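# Thread a bead onto the cord with two arms

## Task

Get one bead, any of them, onto the cord so it sits well away from the cord's plastic end tips.

## Robot and tools

Robot: two six-joint arms with parallel grippers, left_arm and right_arm, driven in a physics simulation. Calibrated base positions in the scene frame: left_arm at (-0.006, +0.377, 0) m, right_arm at (+0.042, -0.321, 0) m, each turned slightly about z.

Scene frame: origin at table-top height, midway between the nominal bases. +x points out over the table, +z up, and left_arm sits on the +y side. Arm names do not match image left and right. Results give each gripper's end_effector_position (metres) and end_effector_quat_wxyz in this frame. That point lies between the finger pads, about 1 cm behind the tips, and can be somewhat off at long reach. The fingers point along the gripper's +z axis and close along its y axis.

Command row (used by every motion tool): one flat list of 14 numbers covering both arms, even if only one moves. First left_arm's 7 numbers, then right_arm's 7. Each arm's block is, in this order: shoulder (joint2, 0.000 to 3.142), elbow (joint3, 0.000 to 3.142), waist (joint1, -2.618 to 3.054), wrist pitch (joint4, -1.571 to 1.571), wrist yaw (joint5, -1.571 to 1.571), wrist roll (joint6, -2.094 to 2.094), then gripper opening. Joint numbers are absolute target angles in radians, not offsets, in the same order as the Joint positions line. Opening runs from -1 (closed) to +1 (fully open). A target more than 0.059 rad beyond a stated end, and further out than the joint's current angle, gets the call refused; real ends may differ from stated ones by up to 0.059 rad, and a joint driven onto its end gives the note "joint sent to its limit". To leave one arm or gripper unchanged, resend its current Joint targets and its current opening command; a 0 is a real command.

Tools:
- execute_actions(actions, cameras): actions is a list of actions; each action is a list of up to 15 rows, each row played for one 1/30 s step, the last row held for the remainder of the 15 steps (0.5 s per action). An empty list just reports state and images. cameras picks which images return (omitted, null or ["all"] gives all; [] gives none).
- move(target, speed, blend, opening_speed, blocking, cameras): target is one 14-number row or a list of up to 15 rows differing only in joint angles; joints travel together along smooth paths to those absolute angles. speed is the top rate in rad/s of the joint with farthest to go, 0.01 to 2, default 0.5 (one value or one per target). blend in rad rounds corners at intermediate targets. opening_speed (0.2 or more, per second on the -1..1 scale) ramps the fingers; otherwise the opening is sent at once. Minimum path duration 0.5 s; over 10 s it falls short. With blocking=false the result returns after about 0.5 s while motion continues; execute_actions is refused until wait or stop ends it, and a new move replaces it. No collision avoidance with objects or the other arm. The result adds a "move:" line: done, off_target (resting with a joint over 0.035 rad off), moving, held or fault, possibly limits=held, plus each lagging arm's worst joint and error. done does not mean nothing was touched.
- wait(seconds 0 to 10, cameras): lets time pass holding commands; a running move carries on.
- stop(): brakes a running move.
- zoom_image(camera, region [x0, y0, x1, y1] in pixels, at most 504 by 504): closer look at the latest image of cam_head_left, cam_head_right, cam_high, cam_low, cam_left_wrist or cam_right_wrist (all 896x504).
- read_manual(section): licence texts only.
- finished_scene(scene): ends the scene irreversibly; the bead must already be threaded and stay so with the robot clear.

Motion limits: per step each joint's target is kept within a fixed lead of its measured angle (waist 0.202, shoulder 0.258, elbow 0.238, wrist pitch 0.573, wrist yaw and roll 0.522 rad), and targets that would move a gripper more than 100 mm are scaled back, so large changes need several actions. Tiny changes may not start. "Joint targets" shows what joints are currently driven toward; "Tool commands" shows current gripper commands. "joint command not followed" means the clearance check altered targets; it does not keep the grippers apart.

Result lines: Joint positions and Joint velocities list each arm's six joints in the order above, then finger-pad gap in m (0.094 fully open). grip_measured is the opening on the command scale, reading up to about 1.6 mm wide when empty and narrower than a squeezed part. Commanding about 0.11 below the first-touch reading gives full force (roughly 50-62 N per pad); to release, command well above grip_measured. grip_effort_nm is motor effort (negative closing), not pad force. Joint torques include gravity; joints 1-3 wrap at ±28 N m.

Cameras: four fixed (head left/right, high, low) plus one per wrist; calibration matrices are given, but wrist images can lag during motion and fixed cameras may be shifted a few mm or degrees.

Avoid: dropping things, releasing moving parts, fast or hard contact, pressing into unreachable poses, and arm-to-arm collisions, which can end the scene. Anything leaving the table fails the task. Holding loads or stretched poses heats motors: MOTOR HOT appears at 75 °C, at 90 °C that arm folds and idles, at 100 °C it goes limp. Small pushes on loose objects may happen unprompted. Simulation time keeps running while you compose replies, so be efficient and smooth.

Each tool is called after "Call:" as name(argument=value, ...), one argument or row to a line, values as JSON.

## Session

Call:
execute_actions(
  actions=[],
)

Scene clock: 0.00 s.
left_arm: end_effector_position=(+0.2088, +0.2717, +0.1345) grip_measured=+1.000 grip_effort_nm=n/a end_effector_quat_wxyz=(-0.026, +0.448, +0.892, +0.045) | right_arm: end_effector_position=(+0.5449, -0.3345, +0.3893) grip_measured=+1.000 grip_effort_nm=n/a end_effector_quat_wxyz=(+0.596, +0.088, +0.791, -0.108)
Joint names: [shoulder, elbow, waist, wrist pitch, wrist yaw, wrist roll]
Joint positions: left_arm=[1.5 1.259 -0.582 -1.387 -0.087 0.403 0.094] | right_arm=[1.618 1.679 0.076 -0.353 0.378 0.041 0.094]
Joint velocities: left_arm=[-0.012 -0.002 0.017 0.037 0.007 -0.007 0] | right_arm=[-0.022 -0.007 -0.002 -0.066 0.051 0.022 0]
Joint torques (N m): no reading
Heat: left arm: 30 °C; right arm: 27 °C.
Joint targets: left_arm=[1.489 1.270 -0.582 -1.384 -0.084 0.403] | right_arm=[1.605 1.692 0.076 -0.346 0.381 0.041]
Tool commands: left_gripper/opening=+1.0 right_gripper/opening=+1.0

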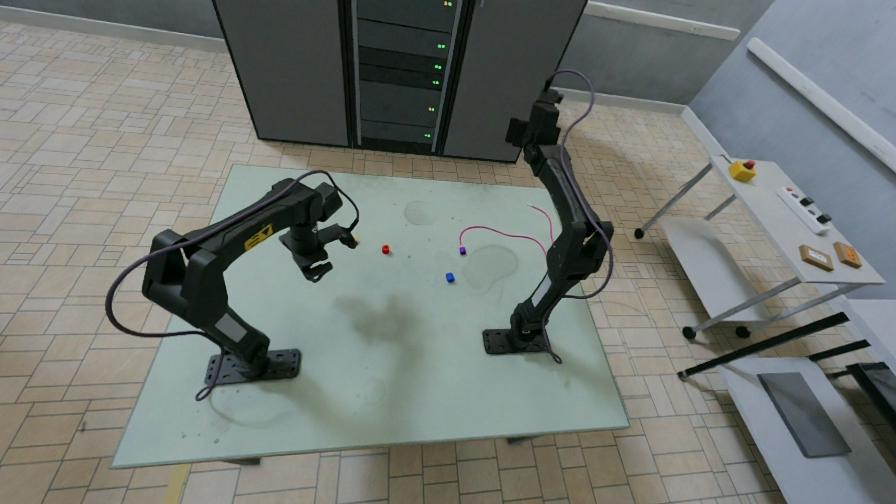

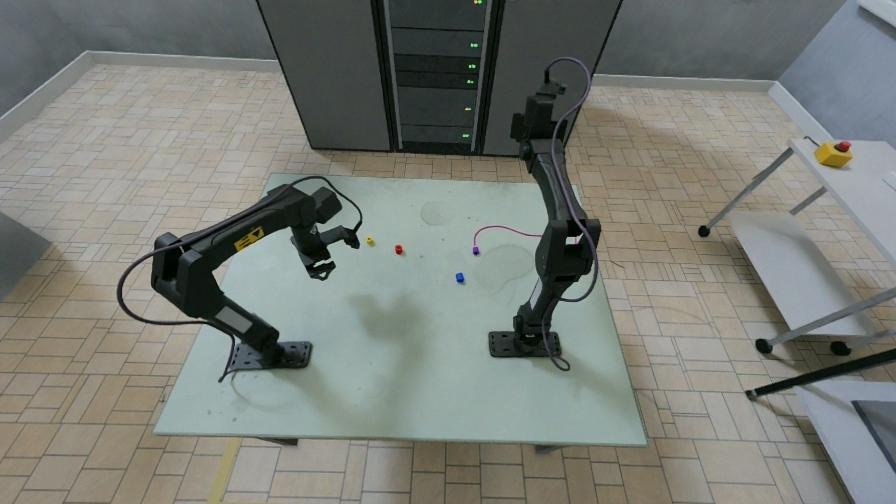

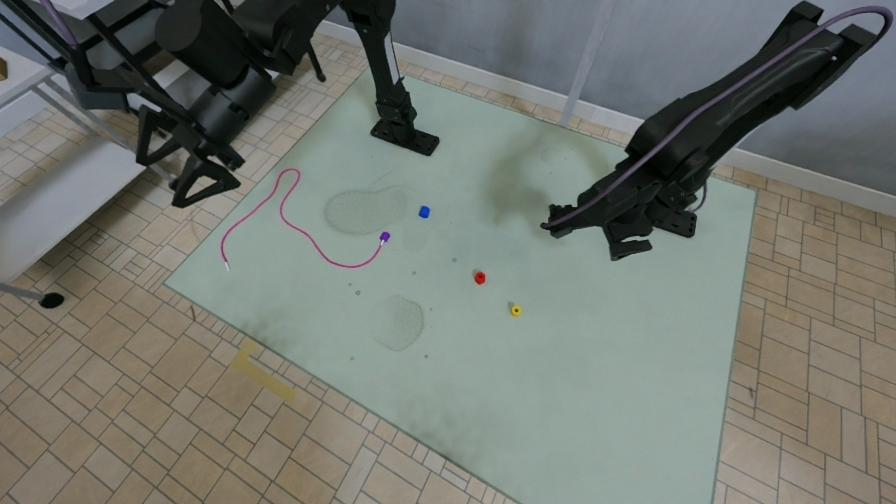

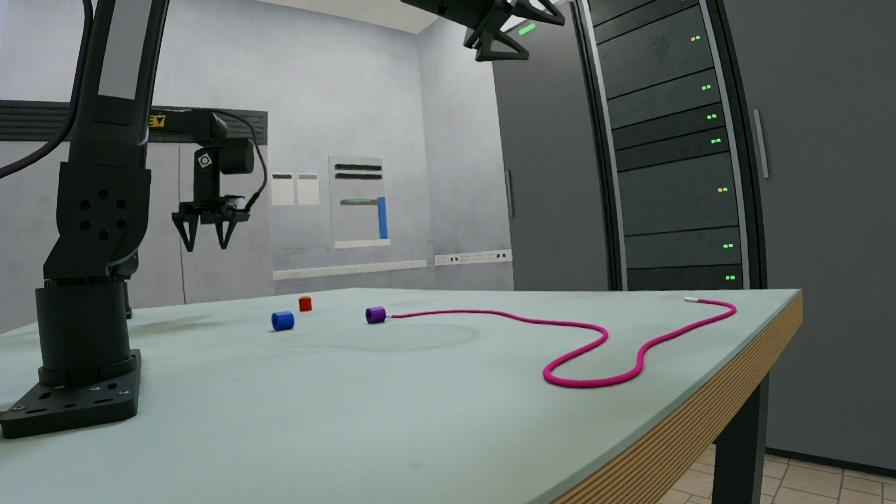

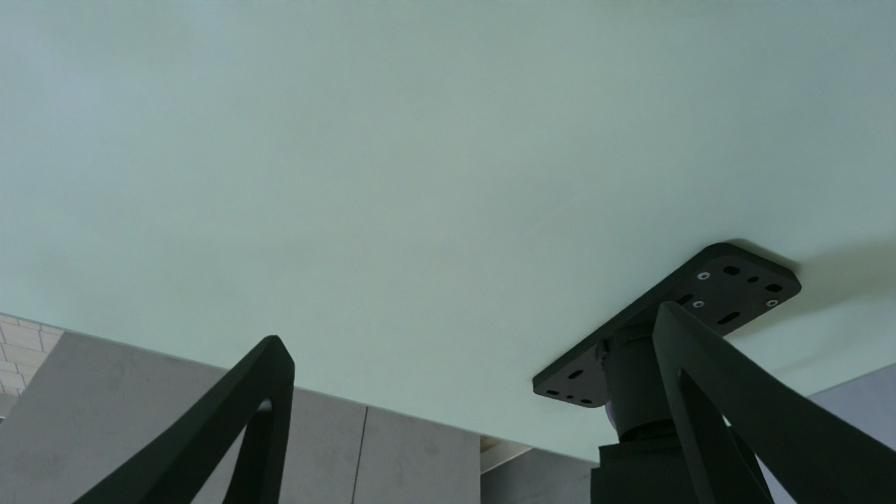

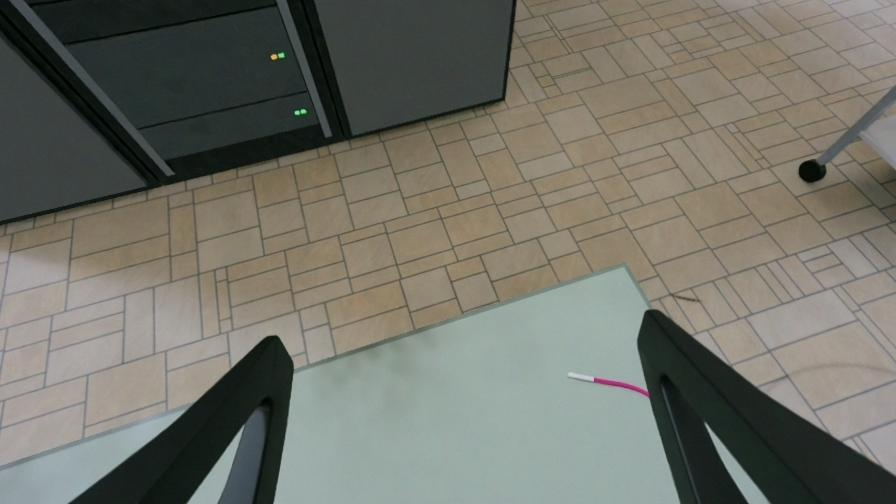

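Call:
zoom_image(
  camera="cam_high",
  region=[330, 170, 550, 340],
)

Call:
zoom_image(
  camera="cam_low",
  region=[250, 260, 450, 360],
)

Call:
zoom_image(
  camera="cam_high",
  region=[200, 160, 400, 290],
)

Scaled by 2.291 from the camera's 896x504 image, which has a finer 1280x720 frame.

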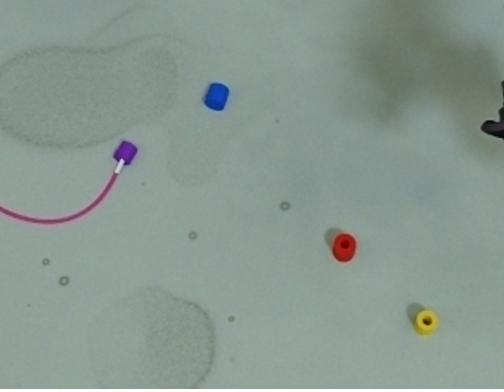

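Scaled by 2.520 from the camera's 896x504 image, which has a finer 1280x720 frame.

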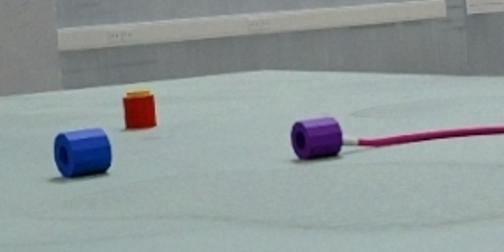

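Scaled by 2.520 from the camera's 896x504 image, which has a finer 1280x720 frame.

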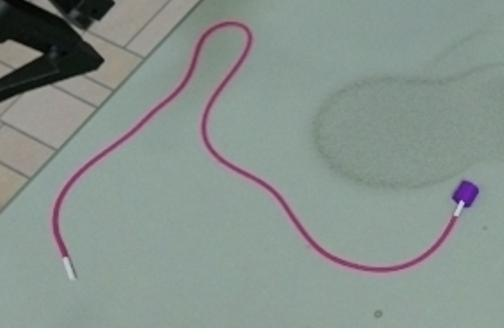

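Call:
move(
  target=[1.595,0.827,-0.765,-0.018,0,0,1,2.051,1.793,0.322,-1.313,0,0.35,1],
  speed=0.8,
)

Scene clock: 131.80 s.
left_arm: end_effector_position=(+0.3146, +0.1094, +0.0828) grip_measured=+1.000 grip_effort_nm=0.007 end_effector_quat_wxyz=(+0.359, +0.319, +0.868, -0.127) | right_arm: end_effector_position=(+0.4061, -0.1899, +0.0949) grip_measured=+1.000 grip_effort_nm=-0.027 end_effector_quat_wxyz=(-0.005, -0.001, +1.000, -0.004)
Joint names: [shoulder, elbow, waist, wrist pitch, wrist yaw, wrist roll]
Joint positions: left_arm=[1.583 0.831 -0.757 -0.038 -0.006 0.006 0.094] | right_arm=[2.037 1.753 0.319 -1.298 0.005 0.345 0.094]
Joint velocities: left_arm=[-0.012 -0.022 -0.002 -0.051 -0.037 0.007 0] | right_arm=[-0.007 -0.002 -0.017 -0.022 0.022 -0.037 0]
Joint torques (N m): left_arm=[-5.35 5.42 -0.65 1.44 0.02 -0.06] | right_arm=[-9.26 9.09 0.29 -0.15 -0.05 0.07]
Heat: left arm: 27 °C; right arm: 35 °C.
Joint targets: left_arm=[1.595 0.827 -0.765 -0.018 0.000 0.000] | right_arm=[2.051 1.793 0.322 -1.313 0.000 0.350]
move: off_target (right_arm); right_arm: the elbow is farthest, 0.040 rad from its target
camera_calibration:
cam_left_wrist: T_world_to_cam=[[-0.710039, -0.697295, -0.0981026, 0.312207], [-0.697909, 0.715396, -0.0336262, 0.169956], [0.0936296, 0.0445908, -0.994608, 0.161106], [0, 0, 0, 1]] pos_world=[0.325209, 0.0889306, 0.19658]
cam_right_wrist: T_world_to_cam=[[-0.0988913, -0.99505, 0.00983713, -0.147772], [-0.726632, 0.0789621, 0.682474, 0.270503], [-0.679872, 0.0603428, -0.730844, 0.472814], [0, 0, 0, 1]] pos_world=[0.503396, -0.196931, 0.162396]

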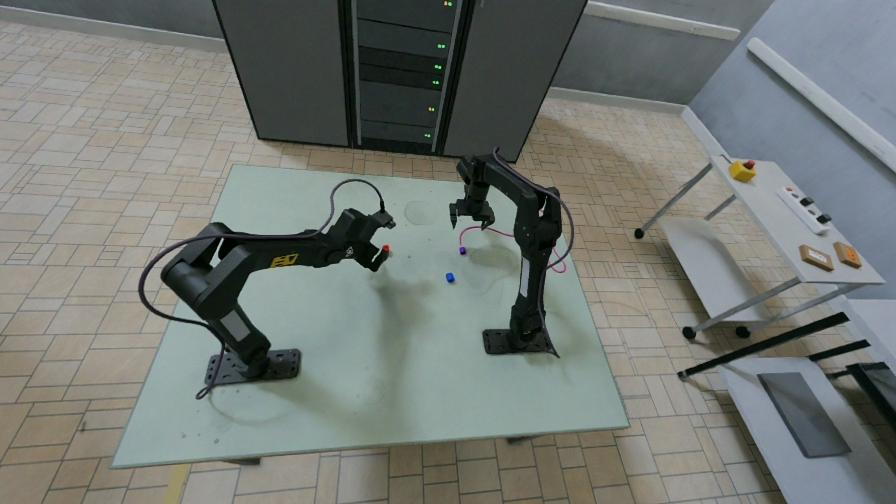

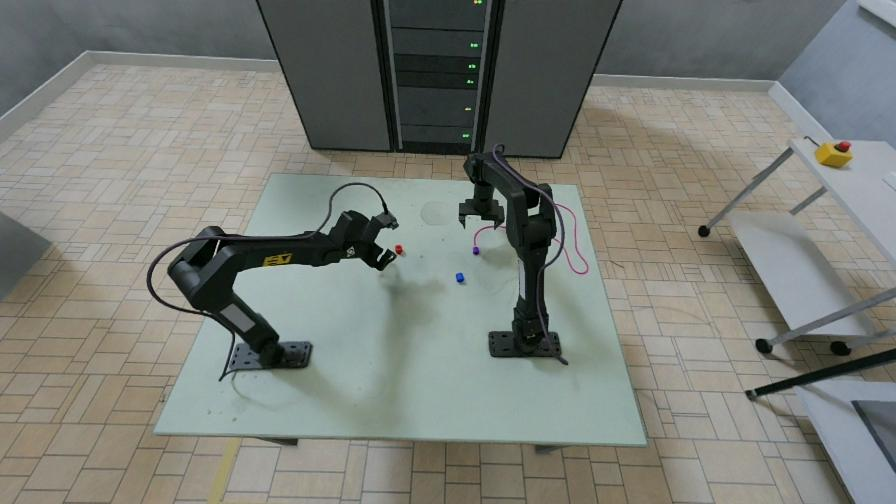

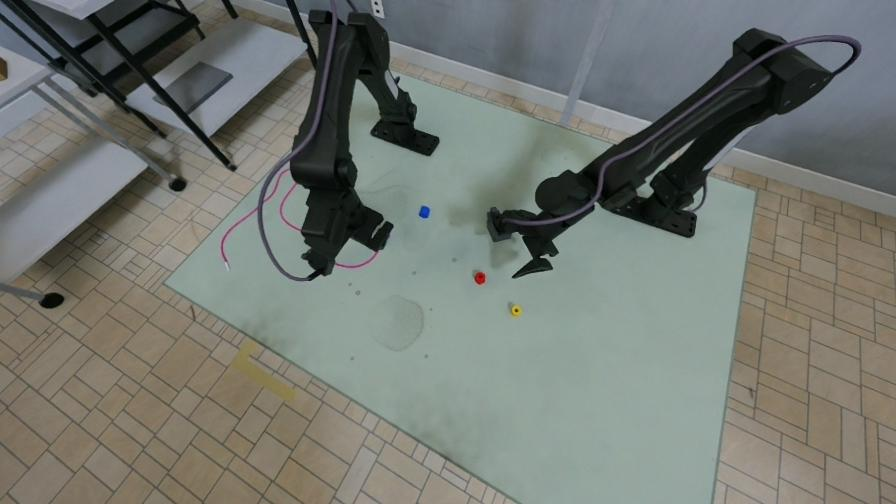

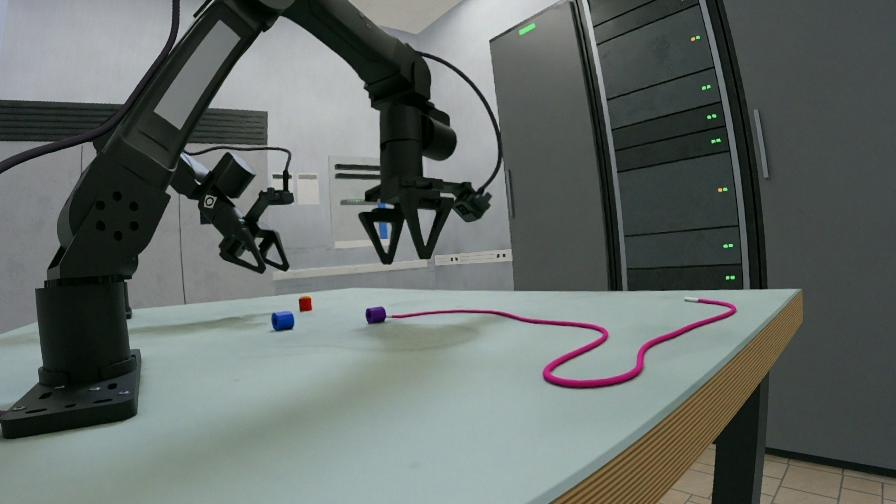

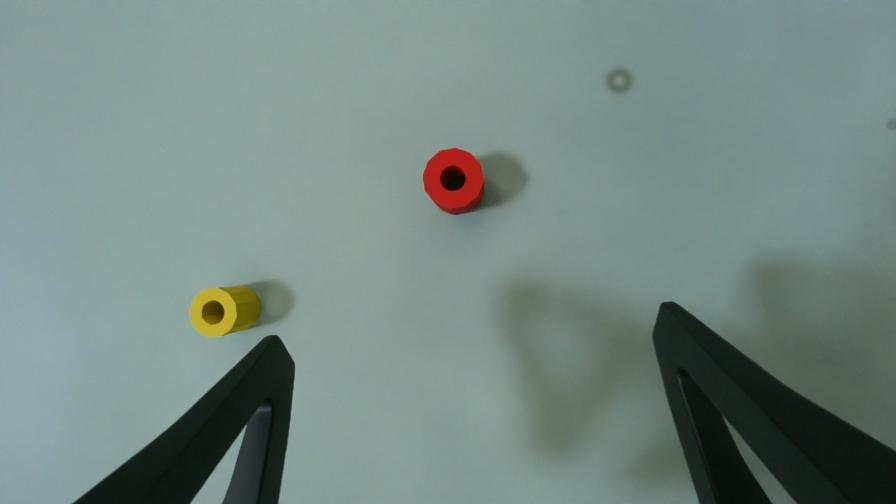

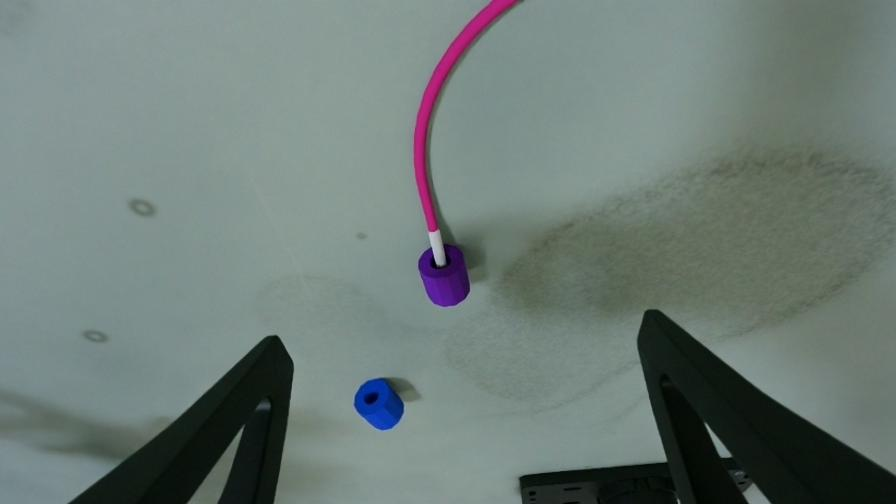

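Call:
zoom_image(
  camera="cam_right_wrist",
  region=[380, 200, 520, 320],
)

Call:
zoom_image(
  camera="cam_left_wrist",
  region=[380, 110, 540, 240],
)

Scaled by 3.600 from the camera's 896x504 image, which has a finer 1280x720 frame.

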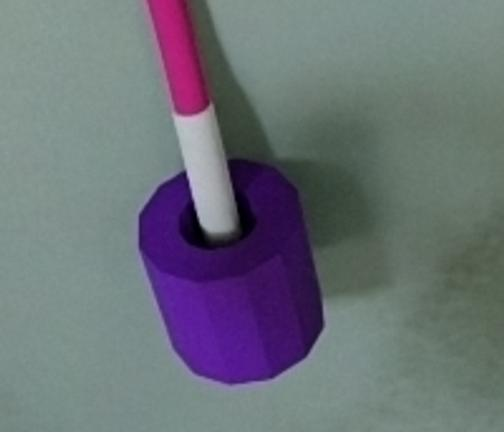

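Scaled by 3.150 from the camera's 896x504 image, which has a finer 1280x720 frame.

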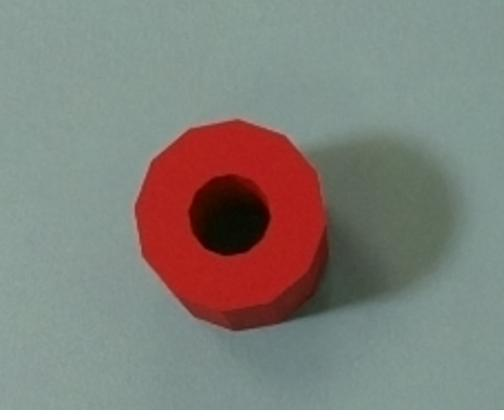

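Call:
move(
  target=[
    [1.595,0.827,-0.765,-0.018,0,0,1,1.824,1.498,0.412,-1.226,0,0.437,1],
    [1.595,0.827,-0.765,-0.018,0,0,1,1.868,1.331,0.412,-1.0145,0,0.437,1],
  ],
  speed=0.5,
  cameras=["cam_right_wrist","cam_low"],
)

Scene clock: 181.90 s.
left_arm: end_effector_position=(+0.3147, +0.1093, +0.0830) grip_measured=+1.000 grip_effort_nm=0.007 end_effector_quat_wxyz=(+0.360, +0.319, +0.868, -0.127) | right_arm: end_effector_position=(+0.3531, -0.1766, +0.0565) grip_measured=+1.000 grip_effort_nm=-0.027 end_effector_quat_wxyz=(+0.012, -0.001, +1.000, +0.004)
Joint names: [shoulder, elbow, waist, wrist pitch, wrist yaw, wrist roll]
Joint positions: left_arm=[1.583 0.831 -0.757 -0.036 -0.006 0.006 0.094] | right_arm=[1.856 1.347 0.407 -1.037 0.003 0.432 0.094]
Joint velocities: left_arm=[-0.022 0.002 0.002 -0.037 0.051 -0.022 0] | right_arm=[-0.002 0.012 0.002 -0.022 0.007 0.066 0]
Joint torques (N m): left_arm=[-5.37 5.41 -0.64 1.45 0.04 -0.07] | right_arm=[-7.69 4.7 0.54 0.3 -0.02 0.07]
Heat: left arm: 29 °C; right arm: 31 °C.
Joint targets: left_arm=[1.595 0.827 -0.765 -0.018 0.000 0.000] | right_arm=[1.868 1.331 0.412 -1.014 0.000 0.437]
move: done
camera_calibration:
cam_right_wrist: T_world_to_cam=[[-0.0985063, -0.995086, -0.0100288, -0.138454], [-0.748854, 0.0674866, 0.65929, 0.26421], [-0.655374, 0.0724544, -0.751822, 0.402526], [0, 0, 0, 1]] pos_world=[0.448021, -0.184769, 0.127048]
Images, in order (width x height): cam_low 896x504, cam_right_wrist 896x504.

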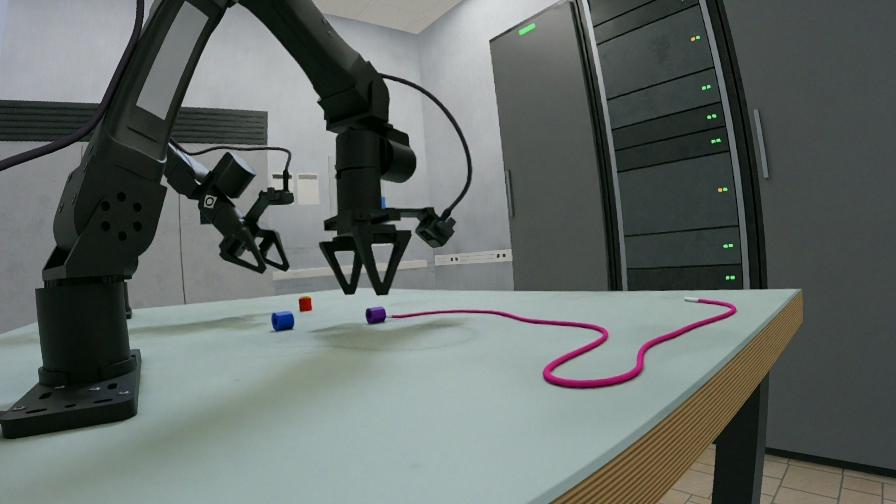

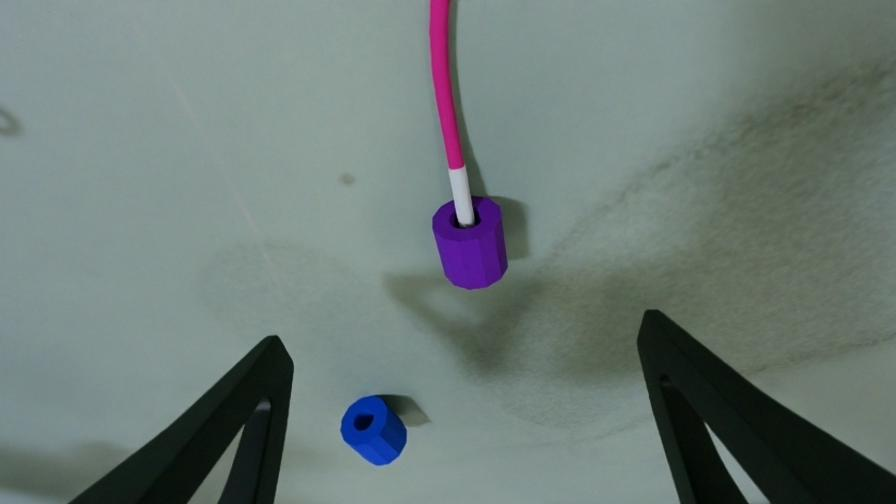

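Call:
move(
  target=[1.595,0.827,-0.765,-0.018,0,0,1,1.920,1.230,0.405,-0.886,0,0.433,1],
  speed=0.2,
  cameras=["cam_right_wrist","cam_low"],
)

Call:
move(
  target=[1.595,0.827,-0.765,-0.018,0,0,1,1.920,1.230,0.405,-0.886,0,0.433,-0.50],
  opening_speed=0.8,
  cameras=["cam_right_wrist","cam_low"],
)

Scene clock: 199.63 s.
left_arm: end_effector_position=(+0.3147, +0.1093, +0.0830) grip_measured=+1.000 grip_effort_nm=0.002 end_effector_quat_wxyz=(+0.360, +0.319, +0.868, -0.127) | right_arm: end_effector_position=(+0.3464, -0.1786, +0.0216) grip_measured=+1.000 grip_effort_nm=-0.022 end_effector_quat_wxyz=(-0.001, -0.001, +1.000, +0.001)
Joint names: [shoulder, elbow, waist, wrist pitch, wrist yaw, wrist roll]
Joint positions: left_arm=[1.583 0.831 -0.757 -0.036 -0.006 0.006 0.094] | right_arm=[1.898 1.256 0.406 -0.93 -0.003 0.431 0.094]
Joint velocities: left_arm=[-0.007 -0.012 -0.007 0.022 -0.007 -0.007 0] | right_arm=[0.027 -0.022 -0.017 -0.007 0.081 -0.081 0]
Joint torques (N m): left_arm=[-5.37 5.42 -0.62 1.44 0.04 -0.06] | right_arm=[-6.93 3.7 -0.12 0.46 0.01 0.02]
Heat: left arm: 29 °C; right arm: 29 °C.
Joint targets: left_arm=[1.595 0.827 -0.765 -0.018 0.000 0.000] | right_arm=[1.920 1.230 0.405 -0.886 0.000 0.433]
move: off_target (right_arm); right_arm: the wrist pitch is farthest, 0.044 rad from its target
camera_calibration:
cam_right_wrist: T_world_to_cam=[[-0.0985917, -0.995125, -0.00250068, -0.141606], [-0.731872, 0.0708068, 0.677754, 0.276669], [-0.674273, 0.068651, -0.735285, 0.377628], [0, 0, 0, 1]] pos_world=[0.443149, -0.18643, 0.0897967]
Images, in order (width x height): cam_low 896x504, cam_right_wrist 896x504.

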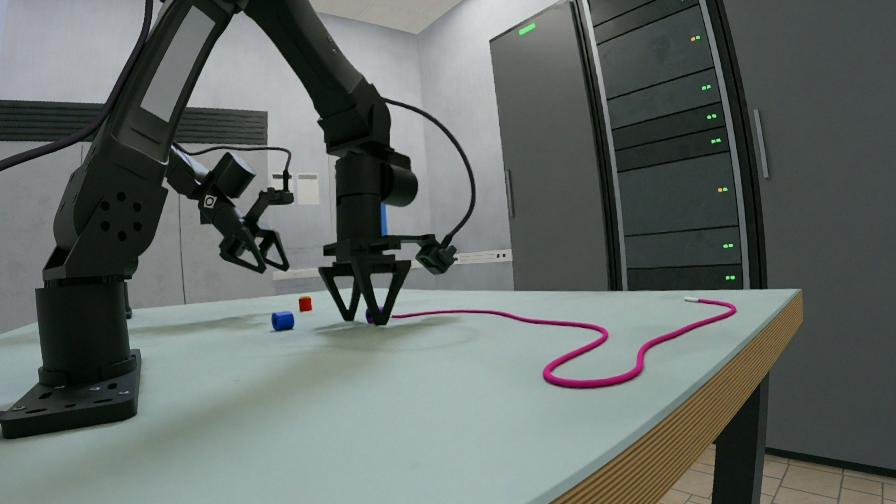

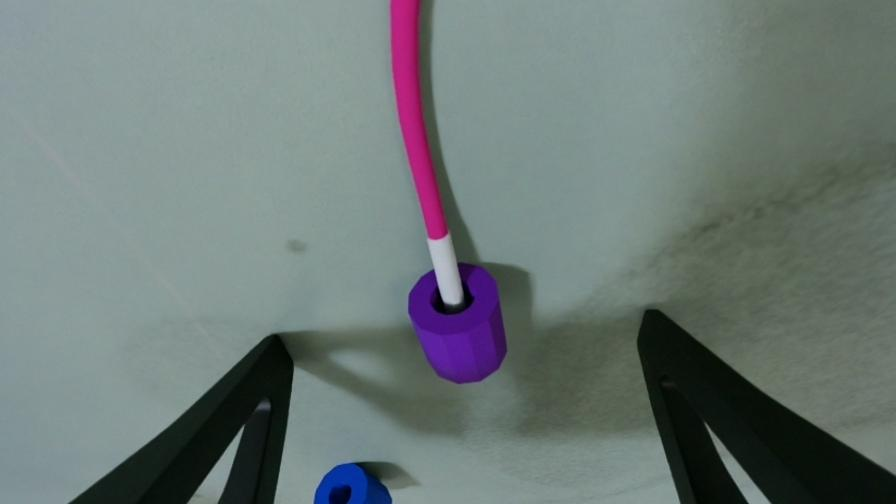

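Scene clock: 201.73 s.
left_arm: end_effector_position=(+0.3147, +0.1093, +0.0830) grip_measured=+1.000 grip_effort_nm=0.002 end_effector_quat_wxyz=(+0.360, +0.319, +0.868, -0.127) | right_arm: end_effector_position=(+0.3512, -0.1750, +0.0211) grip_measured=-0.497 grip_effort_nm=-0.183 end_effector_quat_wxyz=(+0.008, -0.001, +1.000, +0.009)
Joint names: [shoulder, elbow, waist, wrist pitch, wrist yaw, wrist roll]
Joint positions: left_arm=[1.583 0.831 -0.757 -0.036 -0.006 0.006 0.094] | right_arm=[1.898 1.254 0.406 -0.904 -0.01 0.431 0.024]
Joint velocities: left_arm=[0.007 -0.012 -0.007 -0.022 -0.007 -0.007 0] | right_arm=[0.012 0.022 -0.012 -0.007 0.037 0.022 0]
Joint torques (N m): left_arm=[-5.37 5.42 -0.64 1.45 0.04 -0.06] | right_arm=[-7.04 3.82 -0.13 0.23 0.09 0.03]
Heat: left arm: 29 °C; right arm: 29 °C.
Joint targets: left_arm=[1.595 0.827 -0.765 -0.018 0.000 0.000] | right_arm=[1.920 1.230 0.405 -0.886 0.000 0.433]
move: done
camera_calibration:
cam_right_wrist: T_world_to_cam=[[-0.0983009, -0.994947, -0.020418, -0.137279], [-0.744351, 0.0598931, 0.665097, 0.283017], [-0.660514, 0.0805778, -0.746478, 0.377717], [0, 0, 0, 1]] pos_world=[0.446657, -0.183972, 0.0909209]
Images, in order (width x height): cam_low 896x504, cam_right_wrist 896x504.

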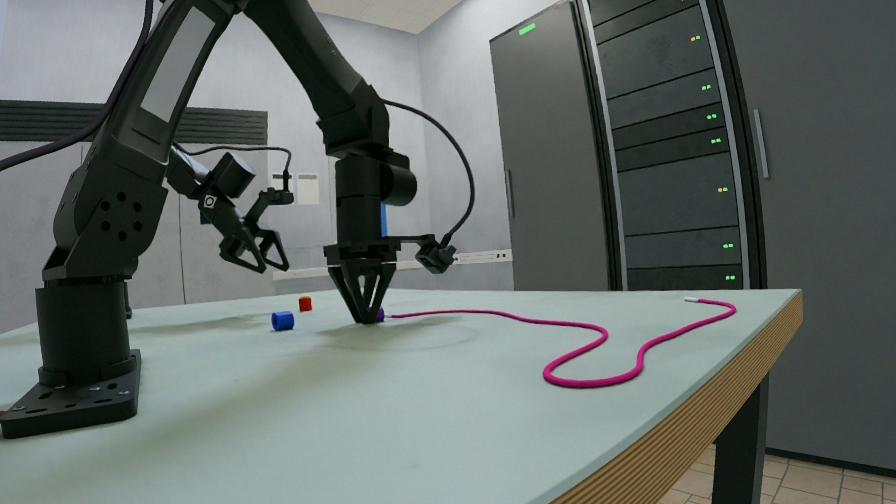

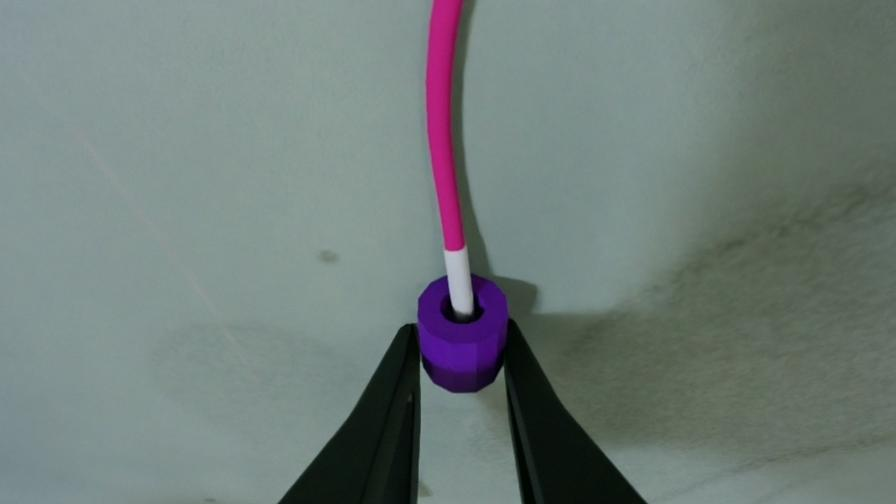

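Call:
move(
  target=[1.595,0.827,-0.765,-0.018,0,0,1,1.920,1.230,0.405,-0.886,0,0.433,-0.60],
  opening_speed=0.4,
  cameras=["cam_right_wrist"],
)

Scene clock: 206.63 s.
left_arm: end_effector_position=(+0.3147, +0.1093, +0.0830) grip_measured=+1.000 grip_effort_nm=0.007 end_effector_quat_wxyz=(+0.360, +0.319, +0.868, -0.127) | right_arm: end_effector_position=(+0.3512, -0.1750, +0.0211) grip_measured=-0.599 grip_effort_nm=-0.740 end_effector_quat_wxyz=(+0.008, -0.001, +1.000, +0.009)
Joint names: [shoulder, elbow, waist, wrist pitch, wrist yaw, wrist roll]
Joint positions: left_arm=[1.583 0.831 -0.757 -0.036 -0.006 0.006 0.094] | right_arm=[1.898 1.254 0.406 -0.904 -0.01 0.431 0.019]
Joint velocities: left_arm=[-0.002 0.017 0.027 -0.037 0.007 -0.037 0] | right_arm=[0.002 -0.032 -0.017 0.11 -0.037 0.066 -0.002]
Joint torques (N m): left_arm=[-5.38 5.44 -0.64 1.45 0.03 -0.06] | right_arm=[-7.01 3.79 -0.03 0.23 0.09 0]
Heat: left arm: 29 °C; right arm: 29 °C.
Joint targets: left_arm=[1.595 0.827 -0.765 -0.018 0.000 0.000] | right_arm=[1.920 1.230 0.405 -0.886 0.000 0.433]
move: done
camera_calibration:
cam_right_wrist: T_world_to_cam=[[-0.0983009, -0.994947, -0.020418, -0.137279], [-0.744351, 0.0598931, 0.665097, 0.283017], [-0.660514, 0.0805778, -0.746478, 0.377717], [0, 0, 0, 1]] pos_world=[0.446657, -0.183972, 0.0909209]
Images, in order (width x height): cam_right_wrist 896x504.

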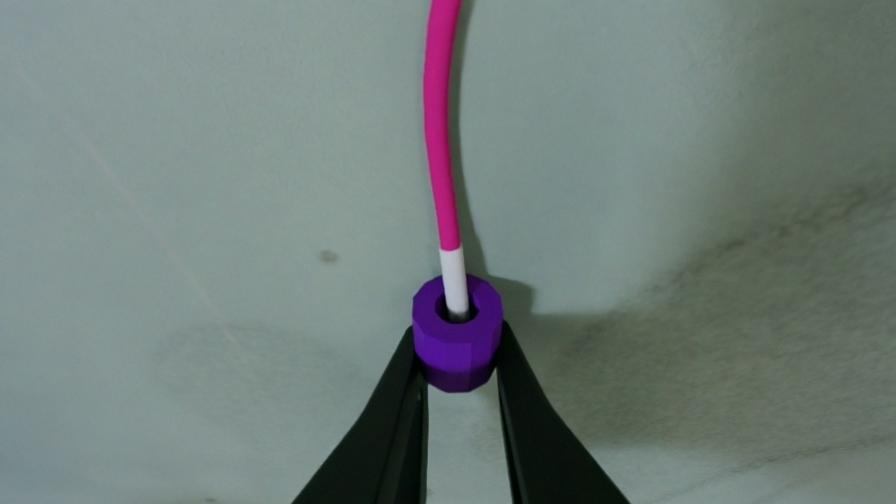

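Call:
move(
  target=[
    [1.595,0.827,-0.765,-0.018,0,0,1,1.934,1.261,0.405,-0.925,0,0.433,-0.60],
    [1.595,0.827,-0.765,-0.018,0,0,1,2.030,1.397,0.377,-0.966,0,0.405,-0.60],
  ],
  speed=0.15,
  cameras=["cam_right_wrist","cam_high","cam_low"],
)

Scene clock: 229.37 s.
left_arm: end_effector_position=(+0.3147, +0.1093, +0.0830) grip_measured=+1.000 grip_effort_nm=-0.002 end_effector_quat_wxyz=(+0.360, +0.319, +0.868, -0.127) | right_arm: end_effector_position=(+0.3588, -0.1761, +0.0209) grip_measured=-0.598 grip_effort_nm=-0.545 end_effector_quat_wxyz=(-0.026, -0.004, +1.000, -0.003)
Joint names: [shoulder, elbow, waist, wrist pitch, wrist yaw, wrist roll]
Joint positions: left_arm=[1.583 0.831 -0.757 -0.036 -0.006 0.006 0.094] | right_arm=[1.986 1.376 0.391 -1.011 -0.016 0.41 0.019]
Joint velocities: left_arm=[0.002 -0.007 -0.022 0.037 -0.095 0.007 0] | right_arm=[-0.002 0.007 0.002 -0.051 0.007 -0.007 0]
Joint torques (N m): left_arm=[-5.37 5.42 -0.64 1.45 0.03 -0.07] | right_arm=[-6.05 7.12 -1.25 0.37 0.15 -0.03]
Heat: left arm: 29 °C; right arm: 29 °C.
Joint targets: left_arm=[1.595 0.827 -0.765 -0.018 0.000 0.000] | right_arm=[2.030 1.397 0.377 -0.966 0.000 0.405]
move: off_target (right_arm); right_arm: the wrist pitch is farthest, 0.045 rad from its target
camera_calibration:
cam_right_wrist: T_world_to_cam=[[-0.0918802, -0.995714, 0.0105703, -0.14064], [-0.696924, 0.0718839, 0.713533, 0.272895], [-0.711234, 0.0581928, -0.700542, 0.395974], [0, 0, 0, 1]] pos_world=[0.458895, -0.182697, 0.0841632]
Images, in order (width x height): cam_high 896x504, cam_low 896x504, cam_right_wrist 896x504.

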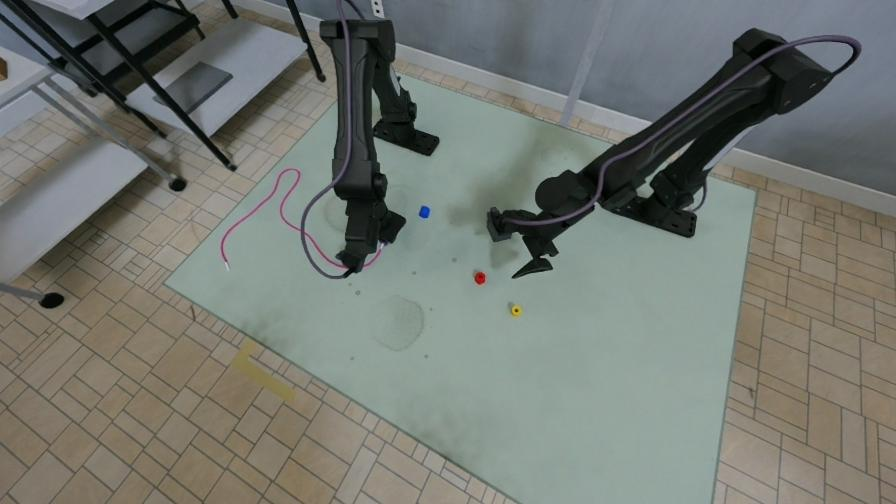

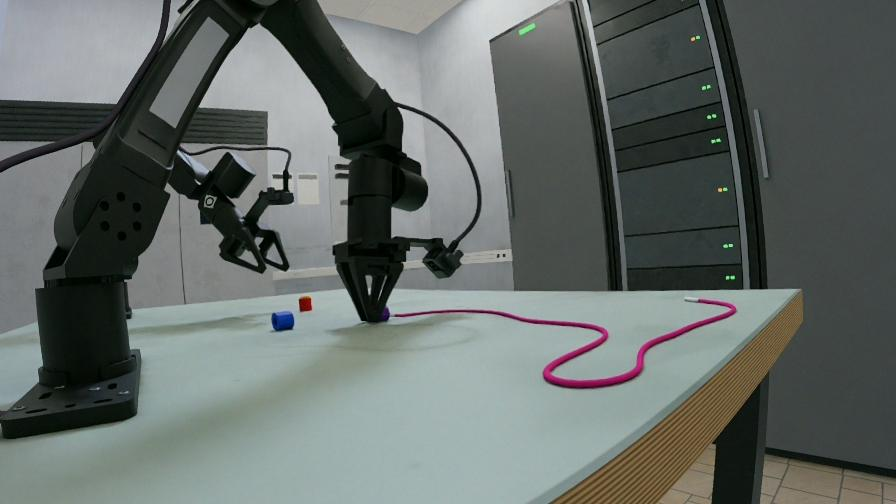

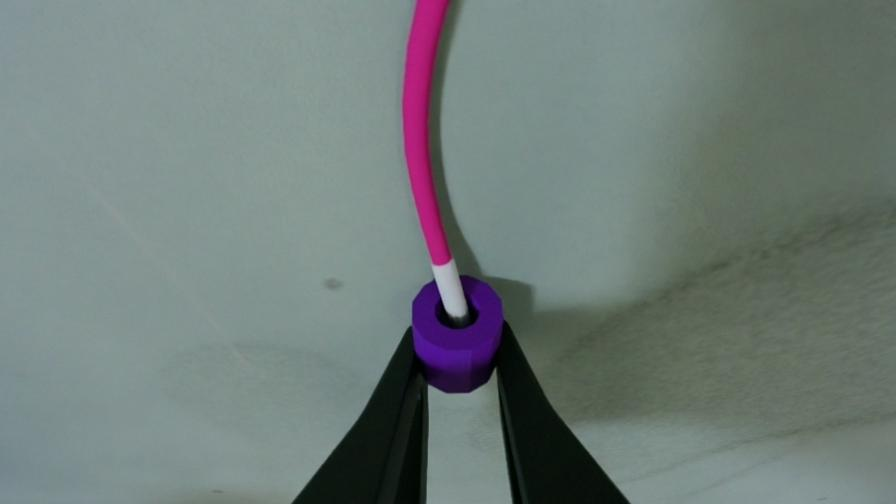

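Call:
move(
  target=[1.595,0.827,-0.765,-0.018,0,0,1,2.019,1.420,0.377,-0.995,0,0.405,-0.60],
  speed=0.15,
  cameras=["cam_right_wrist","cam_low"],
)

Scene clock: 235.10 s.
left_arm: end_effector_position=(+0.3147, +0.1093, +0.0830) grip_measured=+1.000 grip_effort_nm=0.002 end_effector_quat_wxyz=(+0.360, +0.319, +0.868, -0.127) | right_arm: end_effector_position=(+0.3621, -0.1760, +0.0219) grip_measured=-0.600 grip_effort_nm=-0.759 end_effector_quat_wxyz=(-0.024, -0.003, +1.000, -0.002)
Joint names: [shoulder, elbow, waist, wrist pitch, wrist yaw, wrist roll]
Joint positions: left_arm=[1.583 0.831 -0.757 -0.036 -0.006 0.006 0.094] | right_arm=[1.991 1.388 0.387 -1.013 -0.016 0.409 0.019]
Joint velocities: left_arm=[-0.007 0.002 -0.002 0.007 0.007 0.066 0] | right_arm=[-0.002 -0.002 -0.002 0.007 0.007 -0.007 -0.005]
Joint torques (N m): left_arm=[-5.38 5.41 -0.62 1.45 0.03 -0.06] | right_arm=[-7.36 8.05 -0.95 0.1 0.13 -0.04]
Heat: left arm: 29 °C; right arm: 29 °C.
Joint targets: left_arm=[1.595 0.827 -0.765 -0.018 0.000 0.000] | right_arm=[2.019 1.420 0.377 -0.995 0.000 0.405]
move: done
camera_calibration:
cam_right_wrist: T_world_to_cam=[[-0.0949589, -0.995447, 0.00829614, -0.139115], [-0.699682, 0.0726684, 0.710749, 0.275713], [-0.708116, 0.0616873, -0.703397, 0.39859], [0, 0, 0, 1]] pos_world=[0.461949, -0.183105, 0.0855578]
Images, in order (width x height): cam_low 896x504, cam_right_wrist 896x504.

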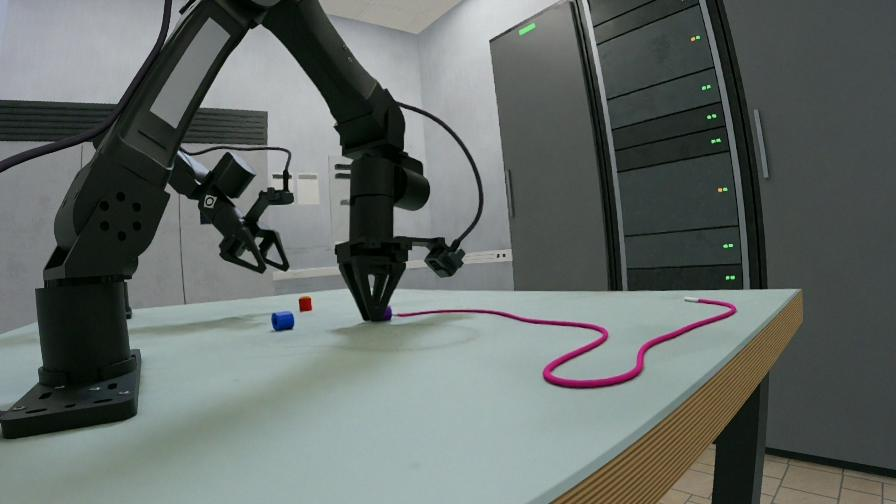

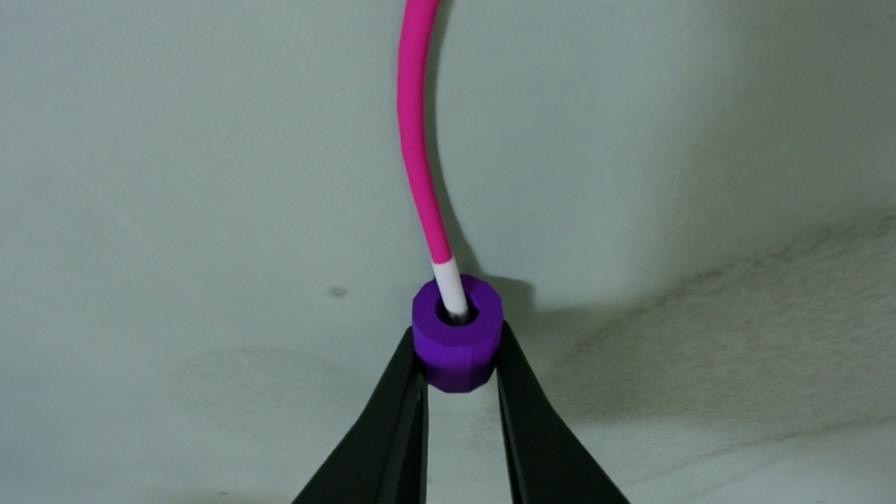

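Call:
move(
  target=[
    [1.595,0.827,-0.765,-0.018,0,0,1,1.84,1.16,0.448,-0.90,0,0.475,-0.60],
    [1.595,0.827,-0.765,-0.018,0,0,1,1.765,1.377,0.448,-1.192,0,0.475,-0.60],
    [1.595,0.827,-0.765,-0.018,0,0,1,2.197,1.983,0.732,-1.366,0,1.614,-0.60],
  ],
  speed=[0.25,0.4,0.7],
  cameras=["cam_right_wrist","cam_high","cam_left_wrist"],
)

Scene clock: 309.27 s.
left_arm: end_effector_position=(+0.3147, +0.1093, +0.0830) grip_measured=+1.000 grip_effort_nm=0.002 end_effector_quat_wxyz=(+0.360, +0.319, +0.868, -0.127) | right_arm: end_effector_position=(+0.3466, -0.0303, +0.0892) grip_measured=-0.599 grip_effort_nm=-0.676 end_effector_quat_wxyz=(-0.003, +0.412, +0.911, +0.000)
Joint names: [shoulder, elbow, waist, wrist pitch, wrist yaw, wrist roll]
Joint positions: left_arm=[1.583 0.831 -0.757 -0.036 -0.006 0.006 0.094] | right_arm=[2.176 1.943 0.73 -1.34 -0.006 1.608 0.019]
Joint velocities: left_arm=[0.002 0.007 0.002 0.007 -0.037 -0.037 0] | right_arm=[-0.002 -0.012 0.002 0.007 0.066 0.022 0]
Joint torques (N m): left_arm=[-5.35 5.41 -0.65 1.45 0.03 -0.07] | right_arm=[-9.84 9.18 0.21 -0.27 0.02 0.08]
Heat: left arm: 30 °C; right arm: 29 °C.
Joint targets: left_arm=[1.595 0.827 -0.765 -0.018 0.000 0.000] | right_arm=[2.197 1.983 0.732 -1.366 0.000 1.614]
move: off_target (right_arm); right_arm: the elbow is farthest, 0.040 rad from its target
camera_calibration:
cam_left_wrist: T_world_to_cam=[[-0.709782, -0.697579, -0.0979428, 0.312182], [-0.698079, 0.715175, -0.0347929, 0.170338], [0.0943171, 0.0436764, -0.994584, 0.161178], [0, 0, 0, 1]] pos_world=[0.325289, 0.0889108, 0.196807]
cam_right_wrist: T_world_to_cam=[[-0.813972, -0.580896, 0.00315452, 0.266089], [-0.424141, 0.598014, 0.680062, 0.129618], [-0.396932, 0.552213, -0.733148, 0.335602], [0, 0, 0, 1]] pos_world=[0.404777, -0.108267, 0.157058]
Images, in order (width x height): cam_high 896x504, cam_left_wrist 896x504, cam_right_wrist 896x504.

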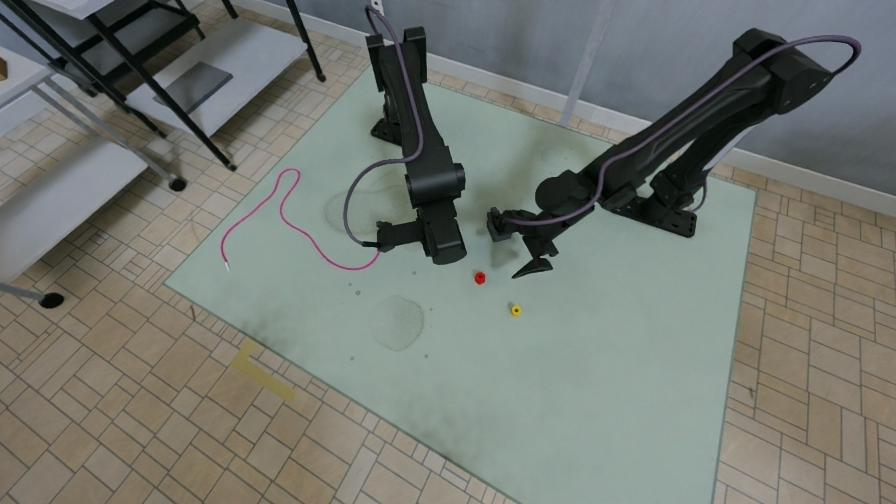

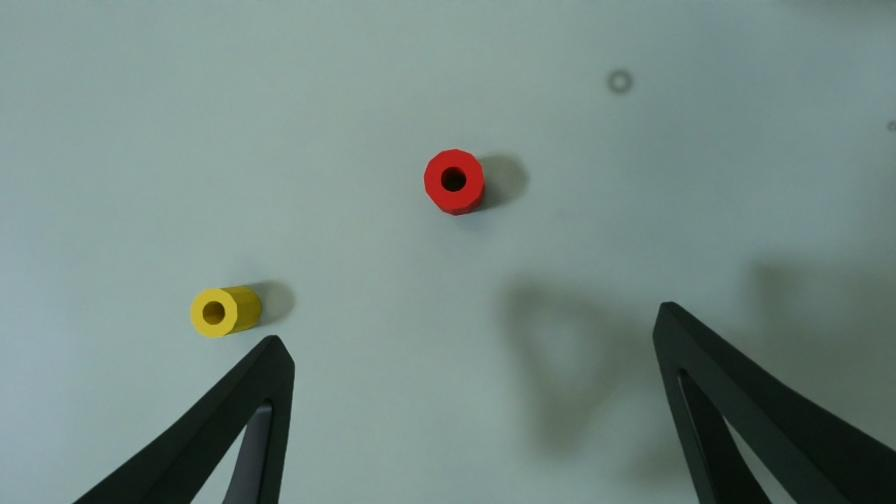

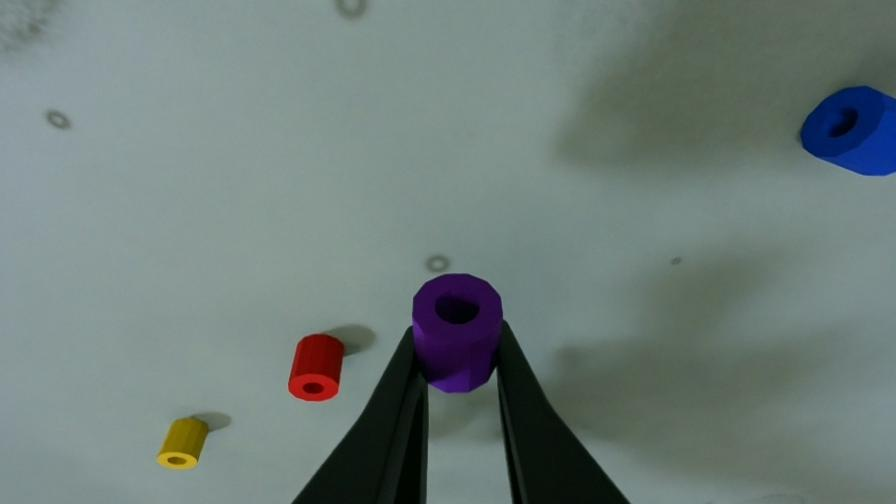

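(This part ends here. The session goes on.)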